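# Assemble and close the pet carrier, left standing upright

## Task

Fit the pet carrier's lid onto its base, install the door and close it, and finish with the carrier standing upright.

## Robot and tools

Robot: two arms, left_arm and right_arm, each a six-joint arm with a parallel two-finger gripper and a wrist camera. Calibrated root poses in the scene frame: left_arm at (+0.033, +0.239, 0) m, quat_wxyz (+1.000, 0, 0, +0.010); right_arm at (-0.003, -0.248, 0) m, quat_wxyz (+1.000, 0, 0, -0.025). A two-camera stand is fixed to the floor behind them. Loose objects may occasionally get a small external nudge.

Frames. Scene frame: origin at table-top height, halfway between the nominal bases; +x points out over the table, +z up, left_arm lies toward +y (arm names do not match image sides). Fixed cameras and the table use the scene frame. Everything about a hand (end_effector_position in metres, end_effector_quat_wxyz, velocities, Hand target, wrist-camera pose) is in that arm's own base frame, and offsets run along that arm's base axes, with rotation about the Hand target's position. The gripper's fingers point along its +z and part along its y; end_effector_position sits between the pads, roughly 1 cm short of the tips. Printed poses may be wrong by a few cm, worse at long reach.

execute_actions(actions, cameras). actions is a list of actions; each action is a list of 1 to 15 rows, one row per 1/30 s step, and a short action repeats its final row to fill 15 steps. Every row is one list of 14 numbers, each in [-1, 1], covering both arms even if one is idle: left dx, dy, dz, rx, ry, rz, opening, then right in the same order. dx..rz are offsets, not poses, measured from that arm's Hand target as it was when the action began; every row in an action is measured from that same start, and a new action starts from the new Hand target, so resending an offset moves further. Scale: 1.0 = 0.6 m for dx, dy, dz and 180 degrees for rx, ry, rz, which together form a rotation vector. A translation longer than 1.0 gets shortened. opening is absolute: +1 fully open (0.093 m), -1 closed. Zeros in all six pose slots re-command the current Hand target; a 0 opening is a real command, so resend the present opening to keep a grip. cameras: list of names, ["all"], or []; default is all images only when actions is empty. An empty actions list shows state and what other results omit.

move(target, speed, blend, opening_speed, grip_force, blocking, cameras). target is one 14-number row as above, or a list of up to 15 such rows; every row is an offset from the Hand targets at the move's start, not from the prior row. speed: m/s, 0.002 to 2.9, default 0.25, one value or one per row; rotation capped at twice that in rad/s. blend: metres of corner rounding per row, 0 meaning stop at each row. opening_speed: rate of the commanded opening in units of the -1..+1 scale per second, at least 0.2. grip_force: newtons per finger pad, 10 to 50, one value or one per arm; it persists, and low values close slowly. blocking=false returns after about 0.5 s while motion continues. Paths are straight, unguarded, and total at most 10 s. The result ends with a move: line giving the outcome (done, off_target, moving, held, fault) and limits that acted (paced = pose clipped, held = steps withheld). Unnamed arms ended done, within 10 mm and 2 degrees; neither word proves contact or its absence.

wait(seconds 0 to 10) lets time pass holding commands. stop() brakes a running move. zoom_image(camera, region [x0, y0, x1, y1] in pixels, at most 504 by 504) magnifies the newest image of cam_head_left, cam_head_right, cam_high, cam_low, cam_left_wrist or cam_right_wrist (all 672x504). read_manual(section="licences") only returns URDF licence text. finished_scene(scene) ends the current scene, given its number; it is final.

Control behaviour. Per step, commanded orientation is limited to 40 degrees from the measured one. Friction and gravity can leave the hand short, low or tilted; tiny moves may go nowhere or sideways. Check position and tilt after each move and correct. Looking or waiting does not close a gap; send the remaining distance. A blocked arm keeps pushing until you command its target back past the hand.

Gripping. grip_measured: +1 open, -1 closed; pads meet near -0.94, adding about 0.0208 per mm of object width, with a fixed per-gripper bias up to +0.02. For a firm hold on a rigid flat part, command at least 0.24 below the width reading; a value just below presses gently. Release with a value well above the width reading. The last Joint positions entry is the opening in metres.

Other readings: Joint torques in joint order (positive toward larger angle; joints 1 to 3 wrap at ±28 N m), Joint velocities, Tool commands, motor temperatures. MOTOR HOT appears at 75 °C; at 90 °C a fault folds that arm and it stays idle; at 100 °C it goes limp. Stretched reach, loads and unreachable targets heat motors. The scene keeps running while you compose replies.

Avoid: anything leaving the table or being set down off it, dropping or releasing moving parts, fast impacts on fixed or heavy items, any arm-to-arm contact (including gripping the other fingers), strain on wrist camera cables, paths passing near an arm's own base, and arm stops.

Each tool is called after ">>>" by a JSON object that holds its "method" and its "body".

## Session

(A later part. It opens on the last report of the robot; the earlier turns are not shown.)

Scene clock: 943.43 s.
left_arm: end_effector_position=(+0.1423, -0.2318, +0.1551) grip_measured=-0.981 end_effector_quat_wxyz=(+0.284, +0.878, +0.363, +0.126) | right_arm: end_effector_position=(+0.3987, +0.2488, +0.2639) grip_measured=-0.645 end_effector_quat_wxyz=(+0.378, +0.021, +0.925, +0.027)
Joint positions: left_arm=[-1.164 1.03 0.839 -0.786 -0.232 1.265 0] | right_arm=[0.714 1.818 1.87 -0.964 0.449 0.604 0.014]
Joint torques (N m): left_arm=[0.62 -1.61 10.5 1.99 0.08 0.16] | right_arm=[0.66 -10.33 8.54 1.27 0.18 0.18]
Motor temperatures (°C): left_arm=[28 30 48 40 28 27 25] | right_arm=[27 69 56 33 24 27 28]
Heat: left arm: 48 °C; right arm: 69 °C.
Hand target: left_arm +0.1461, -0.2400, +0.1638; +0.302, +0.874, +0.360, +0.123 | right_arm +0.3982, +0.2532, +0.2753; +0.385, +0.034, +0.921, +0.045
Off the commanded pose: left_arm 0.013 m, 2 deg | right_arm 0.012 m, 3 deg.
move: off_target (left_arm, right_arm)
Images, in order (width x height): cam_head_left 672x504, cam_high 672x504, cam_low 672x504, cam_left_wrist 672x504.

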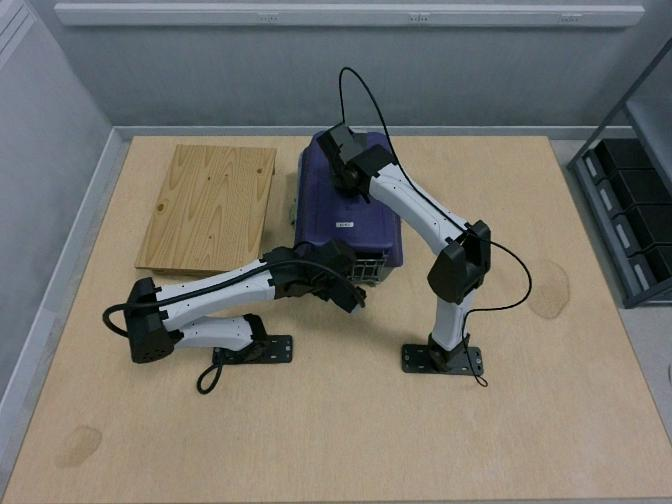

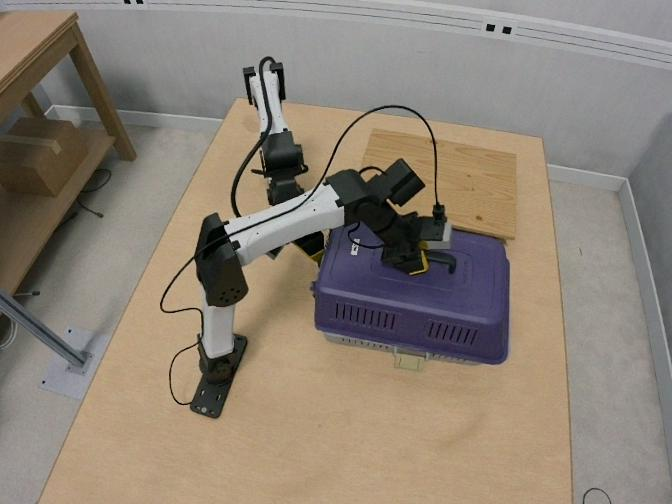

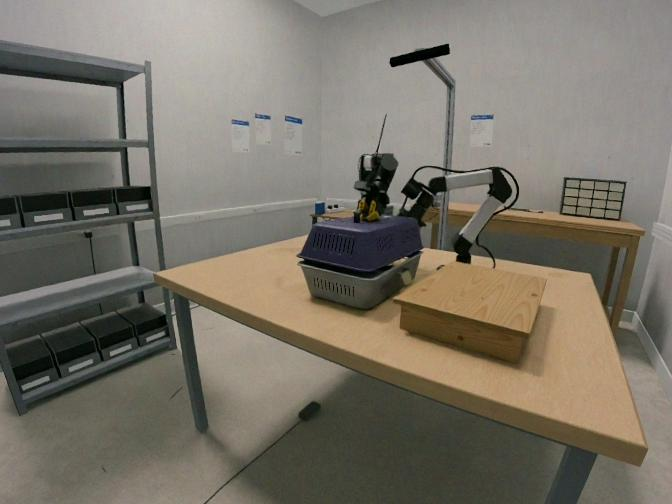

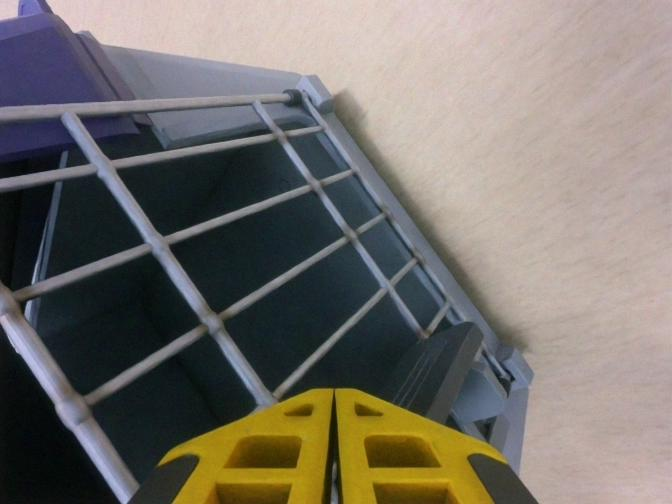

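>>> {"method": "move", "body": {"target": [0,0,0,0,0,0,-1,0,0,-0.03,0,0,0.0,-0.98], "cameras": ["cam_head_left","cam_low","cam_high","cam_left_wrist"], "speed": 0.06}}

>>> {"method": "zoom_image", "body": {"camera": "cam_head_left", "region": [360, 235, 420, 295]}}

>>> {"method": "zoom_image", "body": {"camera": "cam_low", "region": [280, 180, 440, 320]}}

>>> {"method": "zoom_image", "body": {"camera": "cam_high", "region": [300, 260, 350, 330]}}

Scene clock: 978.27 s.
left_arm: end_effector_position=(+0.1422, -0.2318, +0.1551) grip_measured=-0.981 end_effector_quat_wxyz=(+0.284, +0.878, +0.363, +0.125) | right_arm: end_effector_position=(+0.4013, +0.2498, +0.2570) grip_measured=-0.645 end_effector_quat_wxyz=(+0.386, +0.023, +0.922, +0.029)
Joint positions: left_arm=[-1.164 1.03 0.839 -0.786 -0.232 1.265 0] | right_arm=[0.714 1.806 1.815 -0.904 0.455 0.601 0.014]
Joint torques (N m): left_arm=[0.62 -1.55 10.5 1.99 0.07 0.16] | right_arm=[0.66 -10.93 5.14 1.43 0.11 0.23]
Motor temperatures (°C): left_arm=[28 30 48 40 28 27 25] | right_arm=[27 64 57 32 24 27 28]
Heat: left arm: 48 °C; right arm: 64 °C.
Hand target: left_arm +0.1461, -0.2400, +0.1639; +0.302, +0.874, +0.360, +0.123 | right_arm +0.3982, +0.2531, +0.2575; +0.386, +0.034, +0.921, +0.045
Off the commanded pose: left_arm 0.013 m, 2 deg | right_arm 0.005 m, 2 deg.
move: off_target (left_arm)
Images, in order (width x height): cam_head_left 672x504, cam_high 672x504, cam_low 672x504, cam_left_wrist 672x504.

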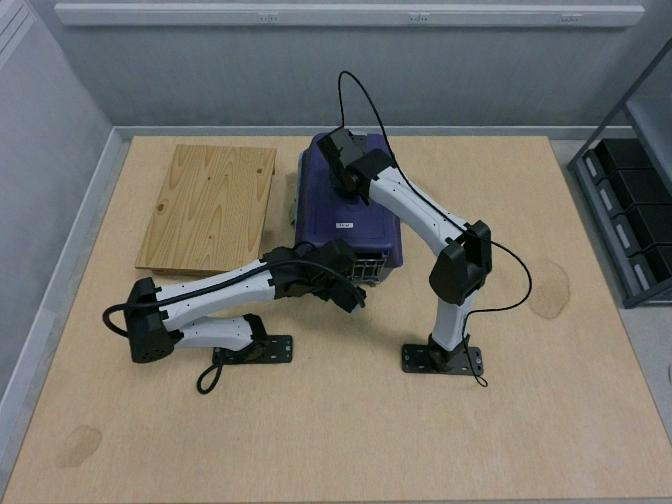

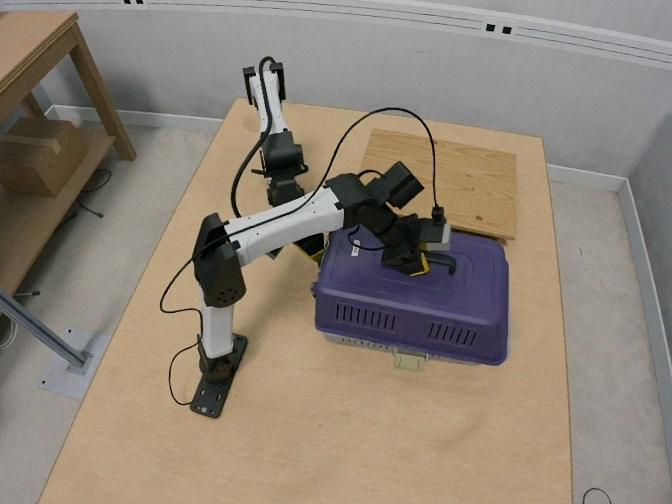

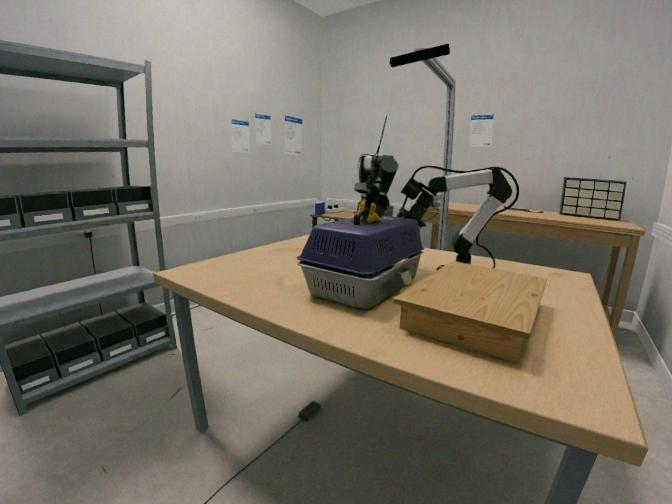

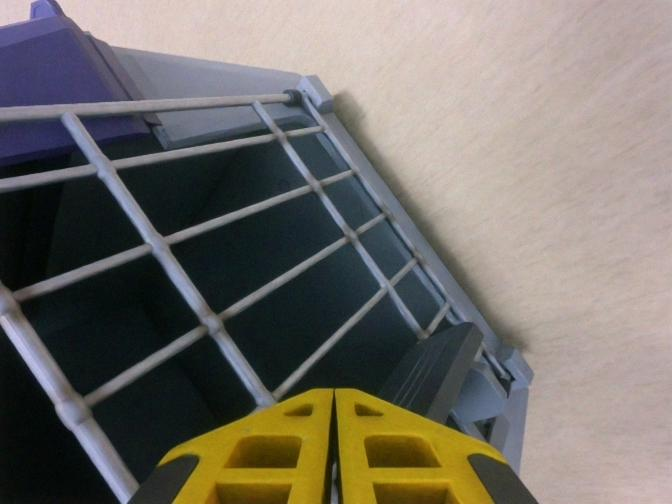

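Scaled by 8.400 from the camera's 672x504 image, which has a finer 960x720 frame.

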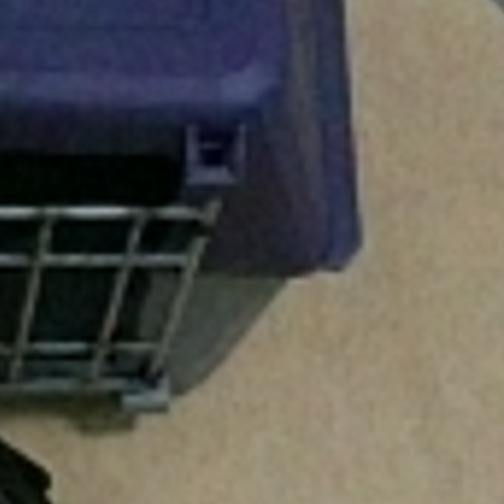

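Scaled by 3.150 from the camera's 672x504 image, which has a finer 960x720 frame.

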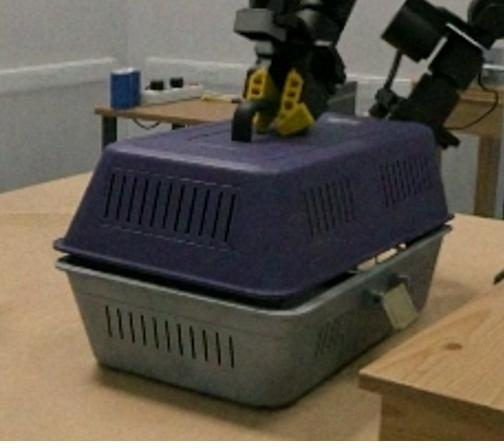

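Scaled by 7.200 from the camera's 672x504 image, which has a finer 960x720 frame.

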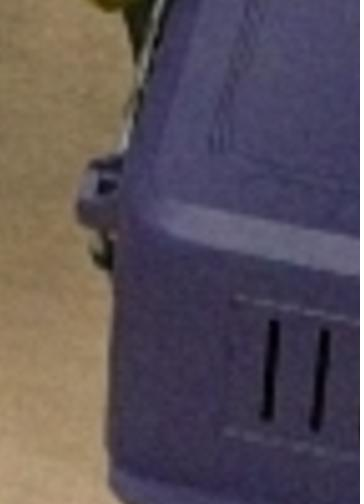

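>>> {"method": "move", "body": {"target": [-0.09,0.05,0.03,0,0,0,-1,0,0,0,0,0,0.0,-0.98], "cameras": ["cam_head_left","cam_left_wrist"], "speed": 0.08}}

>>> {"method": "zoom_image", "body": {"camera": "cam_head_left", "region": [285, 225, 415, 295]}}

>>> {"method": "zoom_image", "body": {"camera": "cam_head_left", "region": [360, 235, 420, 295]}}

Scene clock: 996.87 s.
left_arm: end_effector_position=(+0.0911, -0.2049, +0.1652) grip_measured=-0.981 end_effector_quat_wxyz=(+0.280, +0.883, +0.357, +0.123) | right_arm: end_effector_position=(+0.4013, +0.2497, +0.2568) grip_measured=-0.645 end_effector_quat_wxyz=(+0.386, +0.023, +0.922, +0.029)
Joint positions: left_arm=[-1.419 0.889 0.839 -1.002 -0.359 1.05 0] | right_arm=[0.714 1.806 1.815 -0.904 0.456 0.601 0.014]
Joint torques (N m): left_arm=[-1.13 -1.48 12.46 1.45 -0.32 -0.05] | right_arm=[0.68 -10.95 5.12 1.43 0.1 0.22]
Motor temperatures (°C): left_arm=[28 30 49 40 28 27 25] | right_arm=[27 65 55 32 24 27 28]
Heat: left arm: 49 °C; right arm: 65 °C.
Hand target: left_arm +0.0921, -0.2100, +0.1819; +0.302, +0.874, +0.360, +0.122 | right_arm +0.3982, +0.2531, +0.2573; +0.386, +0.034, +0.921, +0.045
Off the commanded pose: left_arm 0.017 m, 3 deg | right_arm 0.005 m, 2 deg.
move: off_target (left_arm)
Images, in order (width x height): cam_head_left 672x504, cam_left_wrist 672x504.

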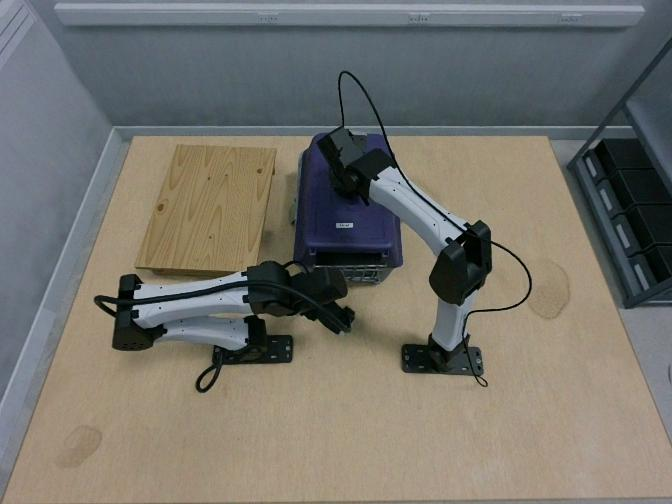

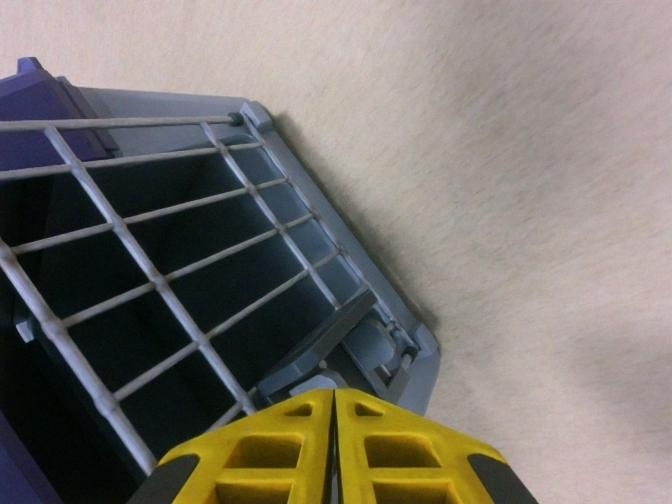

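Scaled by 3.877 from the camera's 672x504 image, which has a finer 960x720 frame.

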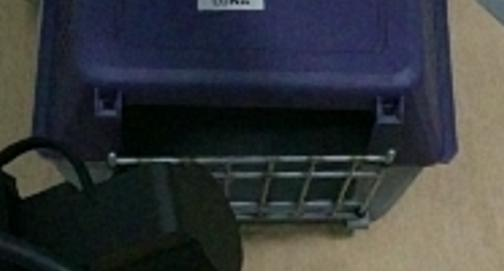

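Scaled by 8.400 from the camera's 672x504 image, which has a finer 960x720 frame.

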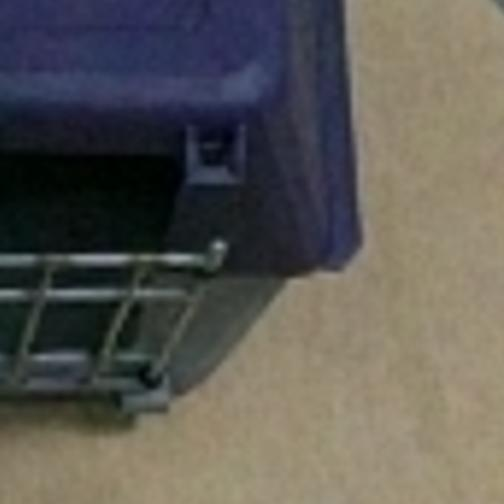

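>>> {"method": "move", "body": {"target": [-0.02,0.0,0.02,0,0,0,-1,0.004,0,0.09,0,-0.008,0.0,-0.98], "cameras": ["cam_head_left","cam_low","cam_high"], "speed": 0.08}}

>>> {"method": "zoom_image", "body": {"camera": "cam_head_left", "region": [285, 225, 415, 295]}}

>>> {"method": "zoom_image", "body": {"camera": "cam_low", "region": [280, 180, 440, 320]}}

>>> {"method": "zoom_image", "body": {"camera": "cam_high", "region": [270, 200, 530, 380]}}

Scene clock: 1018.00 s.
left_arm: end_effector_position=(+0.0797, -0.2055, +0.1821) grip_measured=-0.981 end_effector_quat_wxyz=(+0.288, +0.880, +0.358, +0.122) | right_arm: end_effector_position=(+0.3952, +0.2476, +0.2884) grip_measured=-0.645 end_effector_quat_wxyz=(+0.367, +0.021, +0.930, +0.024)
Joint positions: left_arm=[-1.506 0.895 0.906 -1.075 -0.404 0.969 0] | right_arm=[0.714 1.87 2.06 -1.129 0.44 0.613 0.014]
Joint torques (N m): left_arm=[-1.25 -0.38 11.67 1.49 -0.35 -0.02] | right_arm=[0.77 -10.85 9.16 1.55 0.37 -0.02]
Motor temperatures (°C): left_arm=[28 29 50 39 28 27 25] | right_arm=[27 65 54 32 24 27 28]
Heat: left arm: 50 °C; right arm: 65 °C.
Hand target: left_arm +0.0801, -0.2100, +0.1938; +0.302, +0.874, +0.360, +0.123 | right_arm +0.4006, +0.2532, +0.3114; +0.397, +0.033, +0.916, +0.045
Off the commanded pose: left_arm 0.013 m, 2 deg | right_arm 0.024 m, 5 deg.
move: off_target (left_arm, right_arm)
Images, in order (width x height): cam_head_left 672x504, cam_high 672x504, cam_low 672x504.

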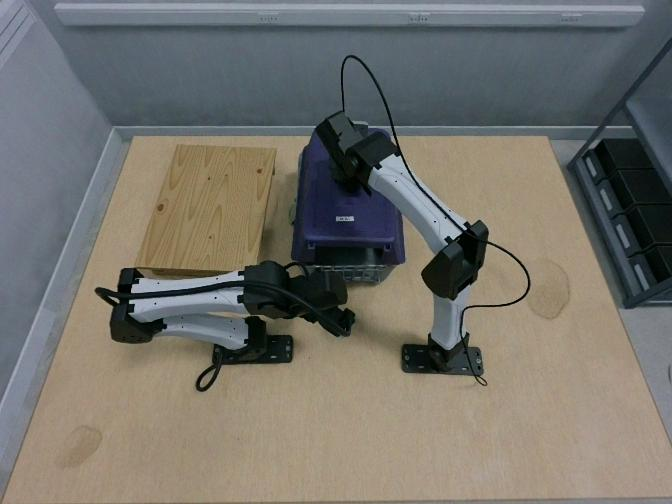

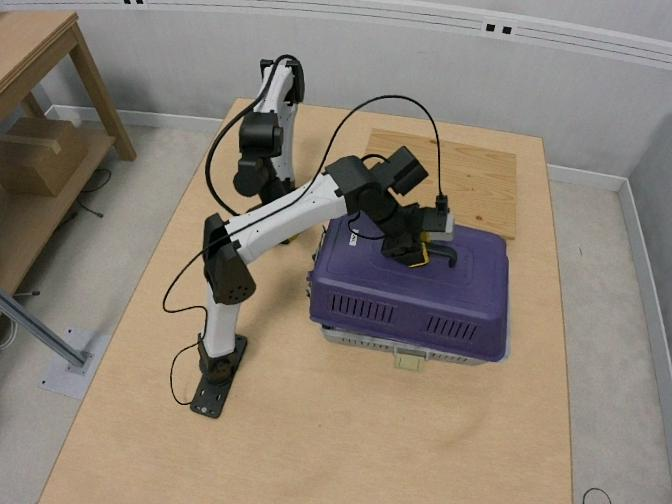

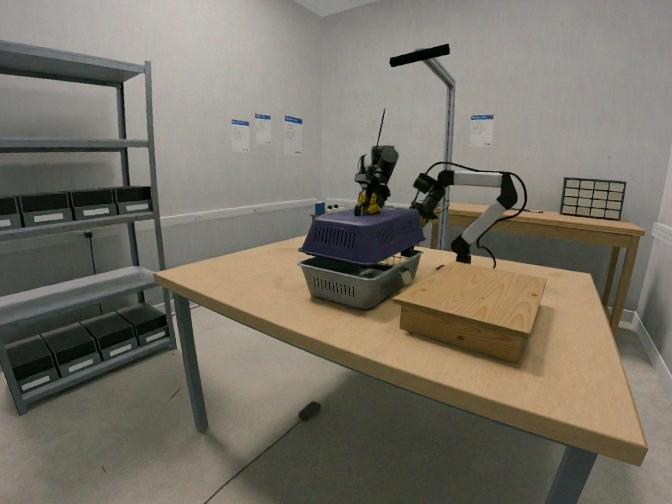

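Scaled by 3.877 from the camera's 672x504 image, which has a finer 960x720 frame.

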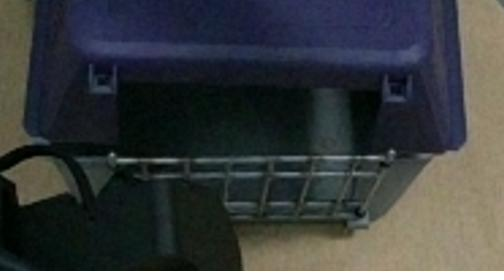

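Scaled by 3.150 from the camera's 672x504 image, which has a finer 960x720 frame.

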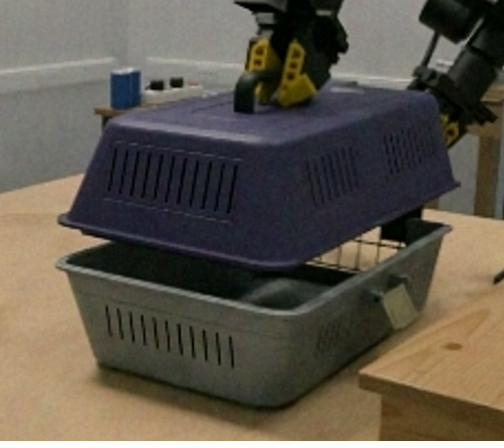

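Scaled by 1.938 from the camera's 672x504 image, which has a finer 960x720 frame.

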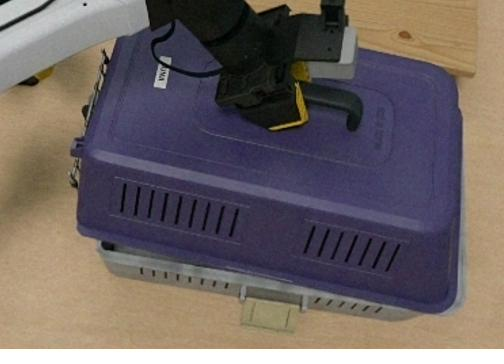

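>>> {"method": "move", "body": {"target": [[0.11,-0.05,-0.045,0,0,0,-1,0.0,0,0.0,0,0.0,0.0,-0.98],[0.13,-0.05,-0.05,0,0,0,-1,0.0,0,0.0,0,0.0,0.0,-0.98]], "cameras": ["cam_head_left","cam_low","cam_high","cam_left_wrist"], "speed": 0.08}}

>>> {"method": "zoom_image", "body": {"camera": "cam_head_left", "region": [285, 225, 415, 295]}}

>>> {"method": "zoom_image", "body": {"camera": "cam_high", "region": [270, 200, 530, 380]}}

>>> {"method": "zoom_image", "body": {"camera": "cam_head_right", "region": [280, 215, 420, 300]}}

Scene clock: 1052.10 s.
left_arm: end_effector_position=(+0.1574, -0.2298, +0.1696) grip_measured=-0.981 end_effector_quat_wxyz=(+0.294, +0.871, +0.369, +0.137) | right_arm: end_effector_position=(+0.4010, +0.2512, +0.2964) grip_measured=-0.645 end_effector_quat_wxyz=(+0.384, +0.018, +0.923, +0.031)
Joint positions: left_arm=[-1.105 1.035 0.883 -0.793 -0.224 1.309 0] | right_arm=[0.714 1.87 2.067 -1.093 0.447 0.594 0.014]
Joint torques (N m): left_arm=[0.64 -0.28 6.91 2.36 0.39 0.17] | right_arm=[0.73 -10.63 8.76 1.28 0.29 0.17]
Motor temperatures (°C): left_arm=[28 29 51 39 28 27 25] | right_arm=[27 63 54 33 24 27 28]
Heat: left arm: 51 °C; right arm: 63 °C.
Hand target: left_arm +0.1581, -0.2400, +0.1639; +0.302, +0.874, +0.360, +0.122 | right_arm +0.4006, +0.2531, +0.3113; +0.397, +0.033, +0.916, +0.045
Off the commanded pose: left_arm 0.012 m, 2 deg | right_arm 0.015 m, 3 deg.
move: off_target (left_arm, right_arm)
Images, in order (width x height): cam_head_left 672x504, cam_high 672x504, cam_low 672x504, cam_left_wrist 672x504.

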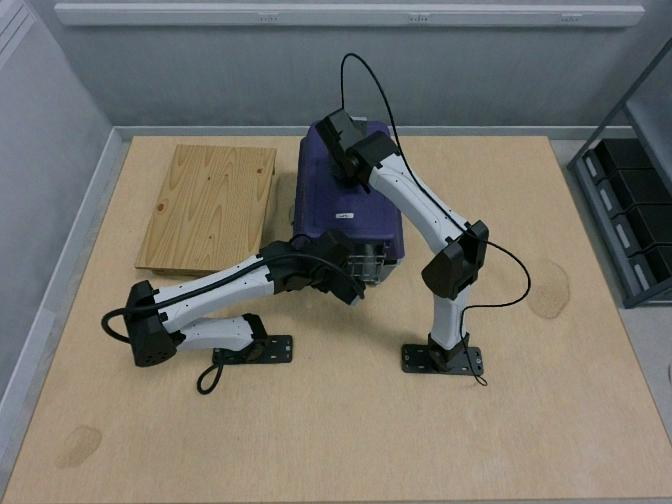

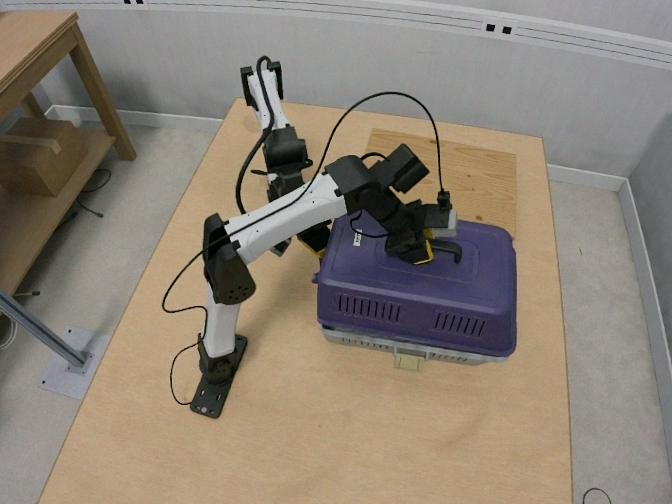

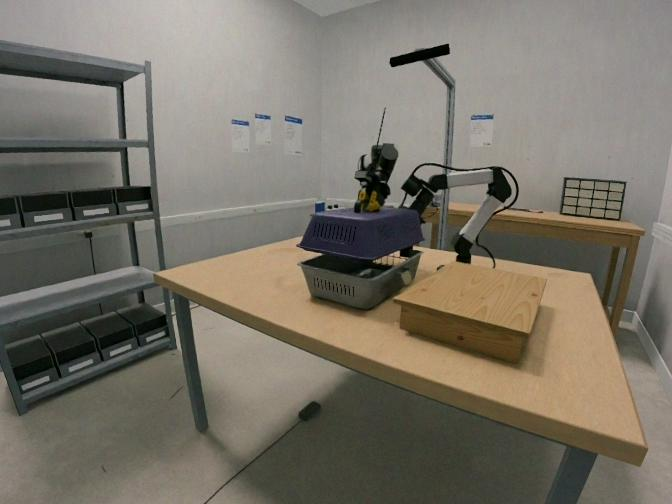

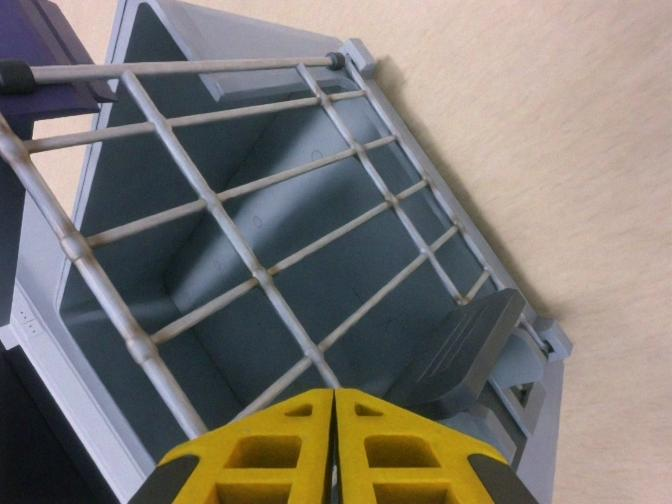

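Scaled by 3.877 from the camera's 672x504 image, which has a finer 960x720 frame.

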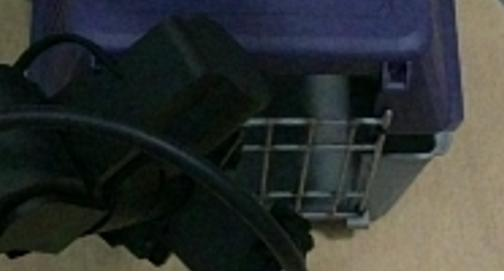

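Scaled by 1.938 from the camera's 672x504 image, which has a finer 960x720 frame.

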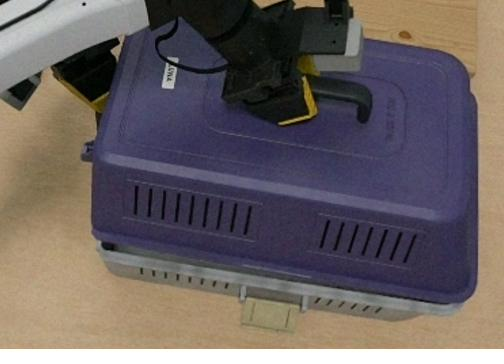

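This scene's latest camera images include none from cam_head_right. They are from: cam_head_left, cam_high, cam_low, cam_left_wrist. cam_head_right's image comes with the result of a call that names it in "cameras".

>>> {"method": "move", "body": {"target": [0,0,0,0,0,0,-1,-0.006,0,-0.045,0,0.0,0.0,-0.98], "cameras": ["cam_head_left","cam_low","cam_high","cam_left_wrist","cam_head_right"], "speed": 0.06}}

>>> {"method": "zoom_image", "body": {"camera": "cam_head_left", "region": [285, 225, 415, 295]}}

>>> {"method": "zoom_image", "body": {"camera": "cam_high", "region": [270, 200, 530, 380]}}

>>> {"method": "zoom_image", "body": {"camera": "cam_head_right", "region": [280, 215, 420, 300]}}

>>> {"method": "zoom_image", "body": {"camera": "cam_low", "region": [280, 180, 440, 320]}}

Scene clock: 1073.40 s.
left_arm: end_effector_position=(+0.1573, -0.2316, +0.1689) grip_measured=-0.981 end_effector_quat_wxyz=(+0.294, +0.872, +0.367, +0.135) | right_arm: end_effector_position=(+0.4054, +0.2541, +0.2599) grip_measured=-0.645 end_effector_quat_wxyz=(+0.377, +0.016, +0.926, +0.022)
Joint positions: left_arm=[-1.105 1.04 0.883 -0.787 -0.218 1.31 0] | right_arm=[0.714 1.854 1.903 -0.966 0.451 0.593 0.014]
Joint torques (N m): left_arm=[0.61 -0.75 6.94 2.29 0.33 0.19] | right_arm=[1.2 -14.68 6.43 1.28 0.29 0.23]
Motor temperatures (°C): left_arm=[28 29 48 39 28 27 25] | right_arm=[27 63 57 33 24 27 28]
Heat: left arm: 48 °C; right arm: 63 °C.
Hand target: left_arm +0.1581, -0.2400, +0.1639; +0.302, +0.874, +0.360, +0.122 | right_arm +0.3970, +0.2531, +0.2843; +0.397, +0.033, +0.916, +0.045
Off the commanded pose: left_arm 0.010 m, 2 deg | right_arm 0.026 m, 4 deg.
move: off_target (right_arm)
Images, in order (width x height): cam_head_left 672x504, cam_head_right 672x504, cam_high 672x504, cam_low 672x504, cam_left_wrist 672x504.

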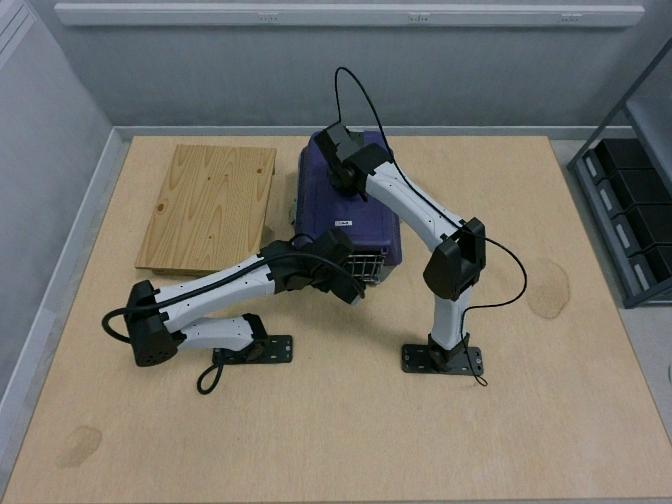

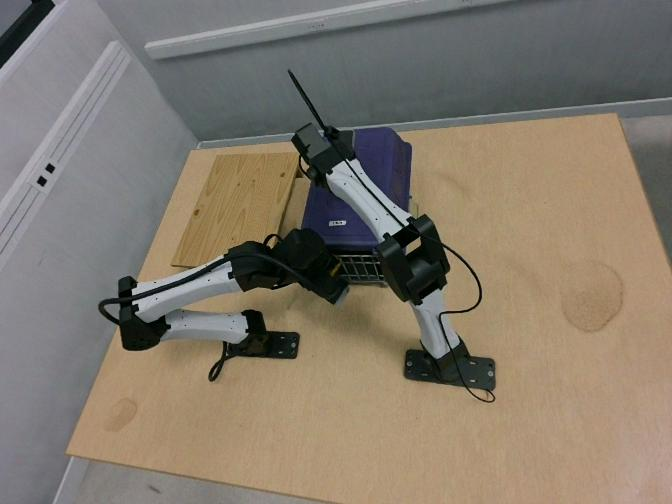

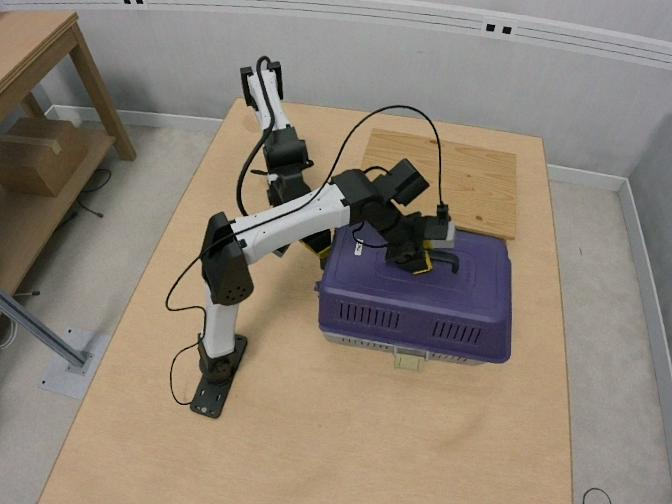

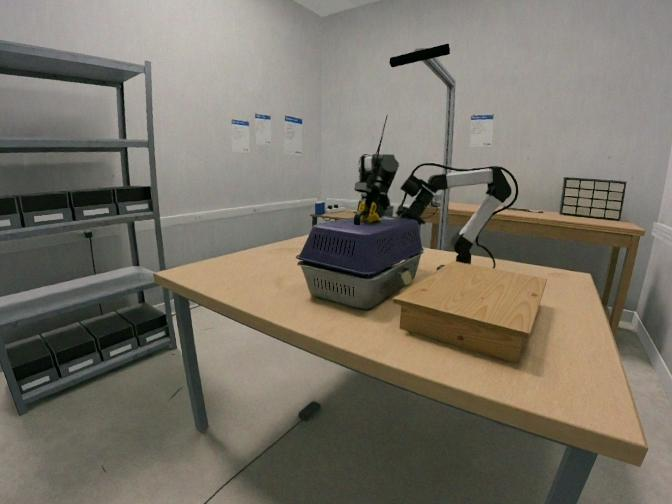

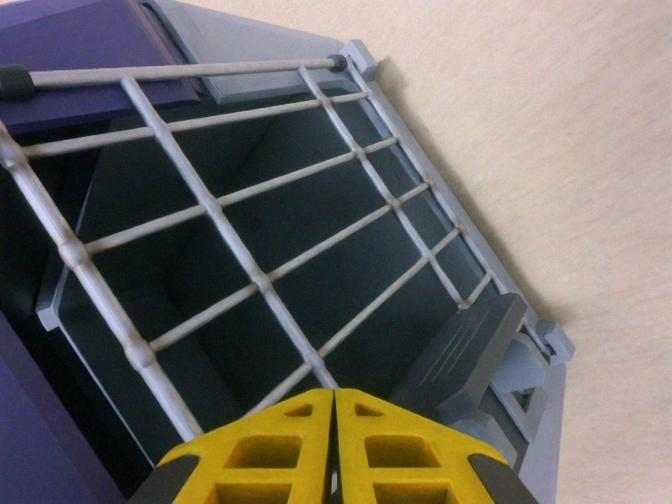

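Scaled by 3.877 from the camera's 672x504 image, which has a finer 960x720 frame.

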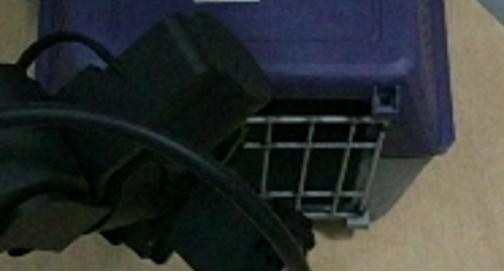

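Scaled by 1.938 from the camera's 672x504 image, which has a finer 960x720 frame.

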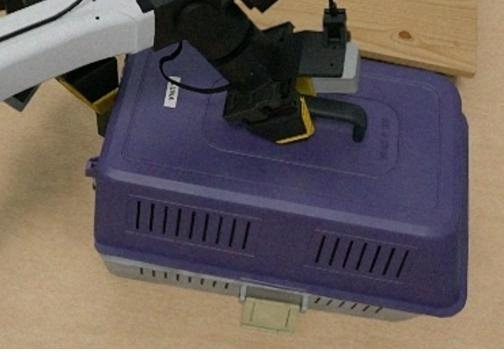

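Scaled by 3.600 from the camera's 672x504 image, which has a finer 960x720 frame.

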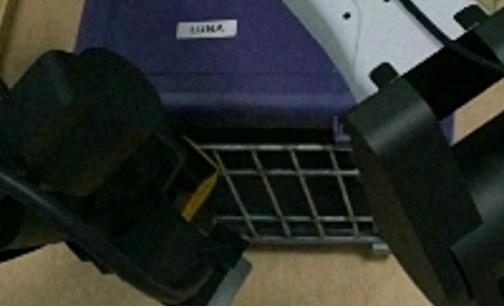

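Scaled by 3.150 from the camera's 672x504 image, which has a finer 960x720 frame.

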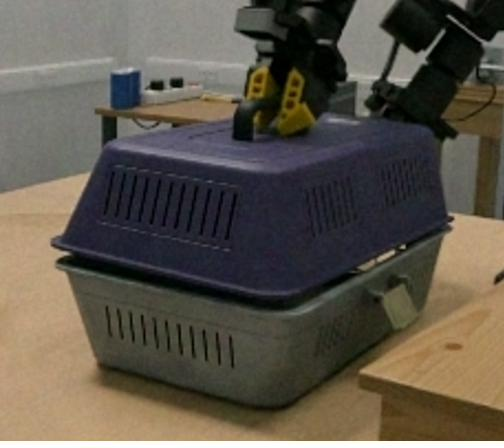

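>>> {"method": "zoom_image", "body": {"camera": "cam_head_left", "region": [360, 235, 420, 295]}}

>>> {"method": "zoom_image", "body": {"camera": "cam_high", "region": [300, 260, 350, 330]}}

Scaled by 8.400 from the camera's 672x504 image, which has a finer 960x720 frame.

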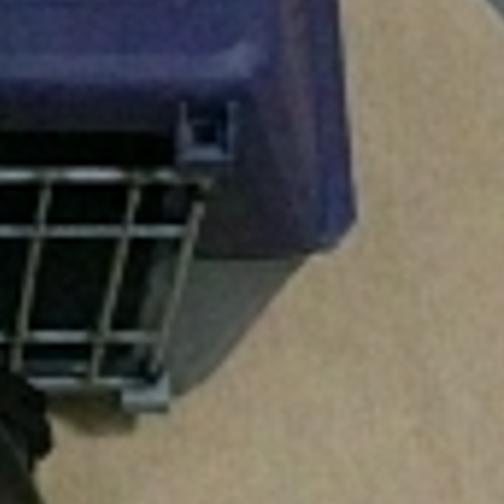

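Scaled by 7.200 from the camera's 672x504 image, which has a finer 960x720 frame.

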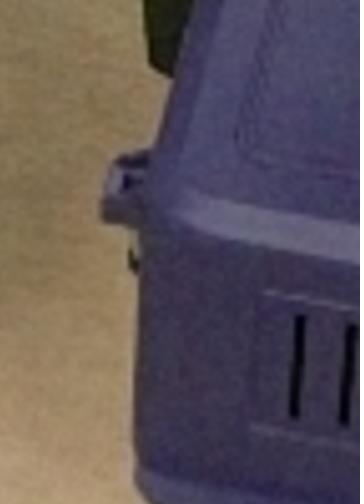

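>>> {"method": "move", "body": {"target": [0,0,0,0,0,0,-1,-0.006,0,-0.03,0,0.0,0.0,-0.98], "cameras": ["cam_head_left","cam_low","cam_high","cam_left_wrist"], "speed": 0.06}}

>>> {"method": "zoom_image", "body": {"camera": "cam_head_left", "region": [360, 235, 420, 295]}}

>>> {"method": "zoom_image", "body": {"camera": "cam_high", "region": [300, 260, 350, 330]}}

>>> {"method": "zoom_image", "body": {"camera": "cam_low", "region": [280, 180, 440, 320]}}

Scene clock: 1092.10 s.
left_arm: end_effector_position=(+0.1572, -0.2317, +0.1689) grip_measured=-0.981 end_effector_quat_wxyz=(+0.294, +0.872, +0.367, +0.134) | right_arm: end_effector_position=(+0.4071, +0.2532, +0.2580) grip_measured=-0.645 end_effector_quat_wxyz=(+0.399, +0.021, +0.916, +0.032)
Joint positions: left_arm=[-1.105 1.04 0.883 -0.787 -0.218 1.31 0] | right_arm=[0.715 1.809 1.803 -0.858 0.467 0.587 0.014]
Joint torques (N m): left_arm=[0.62 -0.75 6.93 2.29 0.32 0.19] | right_arm=[1.69 -13.24 5.56 1.08 0.2 0.36]
Motor temperatures (°C): left_arm=[28 29 47 40 28 27 25] | right_arm=[27 72 55 32 24 27 28]
Heat: left arm: 47 °C; right arm: 72 °C.
Hand target: left_arm +0.1581, -0.2400, +0.1639; +0.302, +0.874, +0.360, +0.123 | right_arm +0.3933, +0.2532, +0.2664; +0.397, +0.033, +0.916, +0.045
Off the commanded pose: left_arm 0.010 m, 2 deg | right_arm 0.016 m, 2 deg.
move: off_target (right_arm)
Images, in order (width x height): cam_head_left 672x504, cam_high 672x504, cam_low 672x504, cam_left_wrist 672x504.

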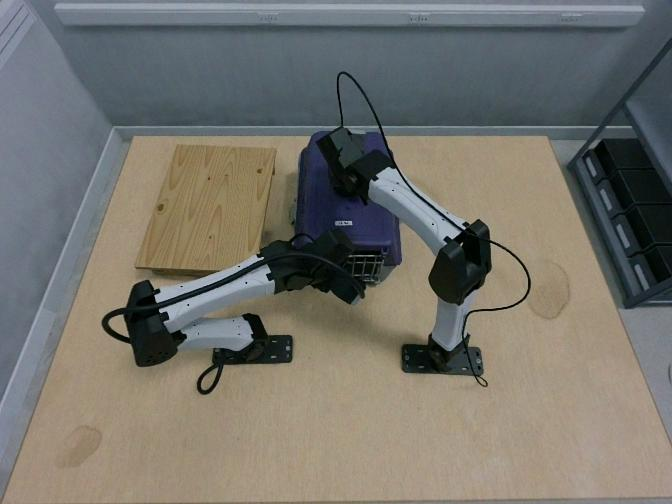

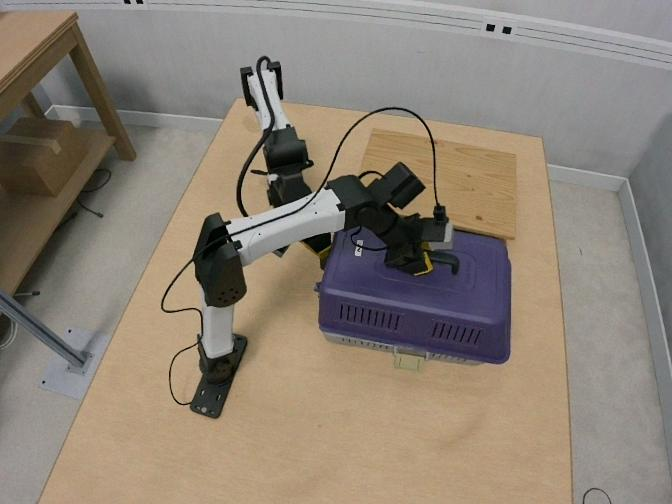

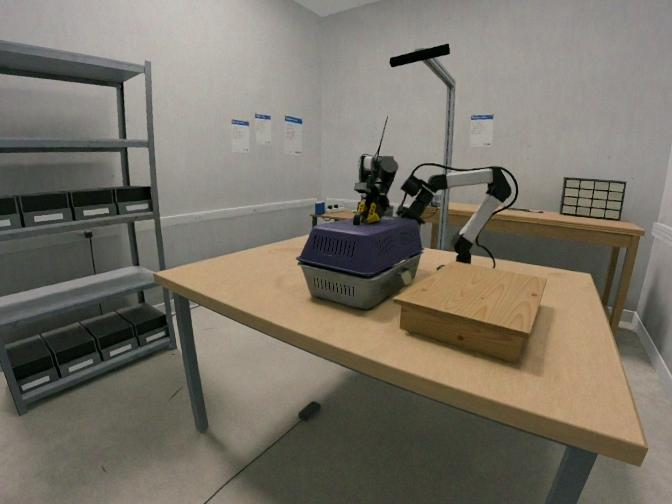

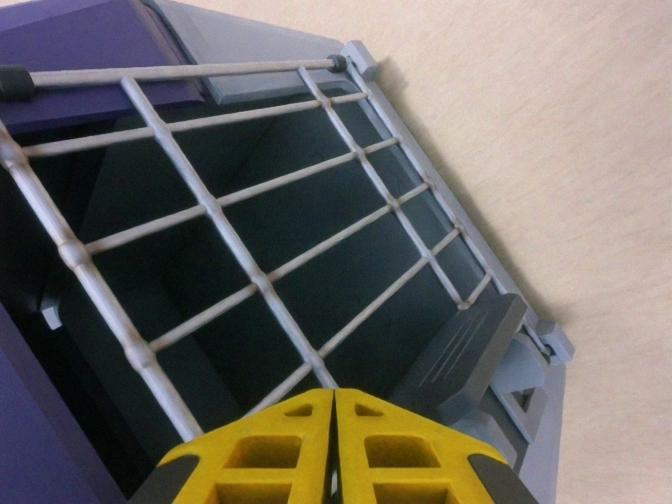

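Scaled by 8.400 from the camera's 672x504 image, which has a finer 960x720 frame.

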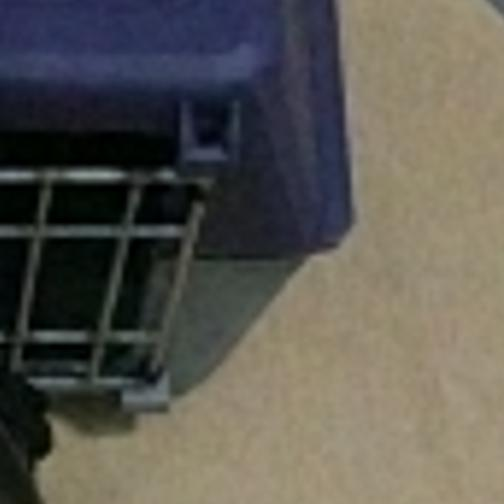

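Scaled by 7.200 from the camera's 672x504 image, which has a finer 960x720 frame.

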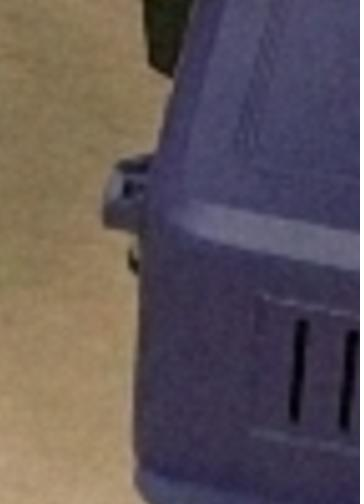

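Scaled by 3.150 from the camera's 672x504 image, which has a finer 960x720 frame.

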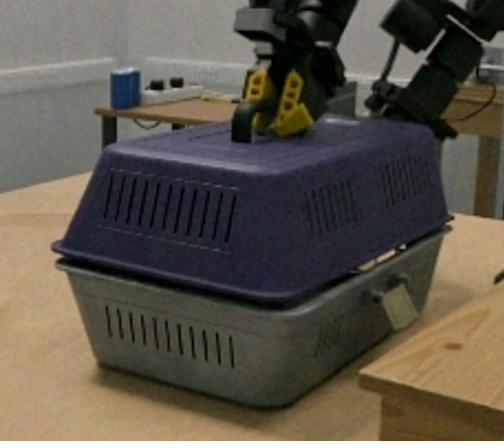

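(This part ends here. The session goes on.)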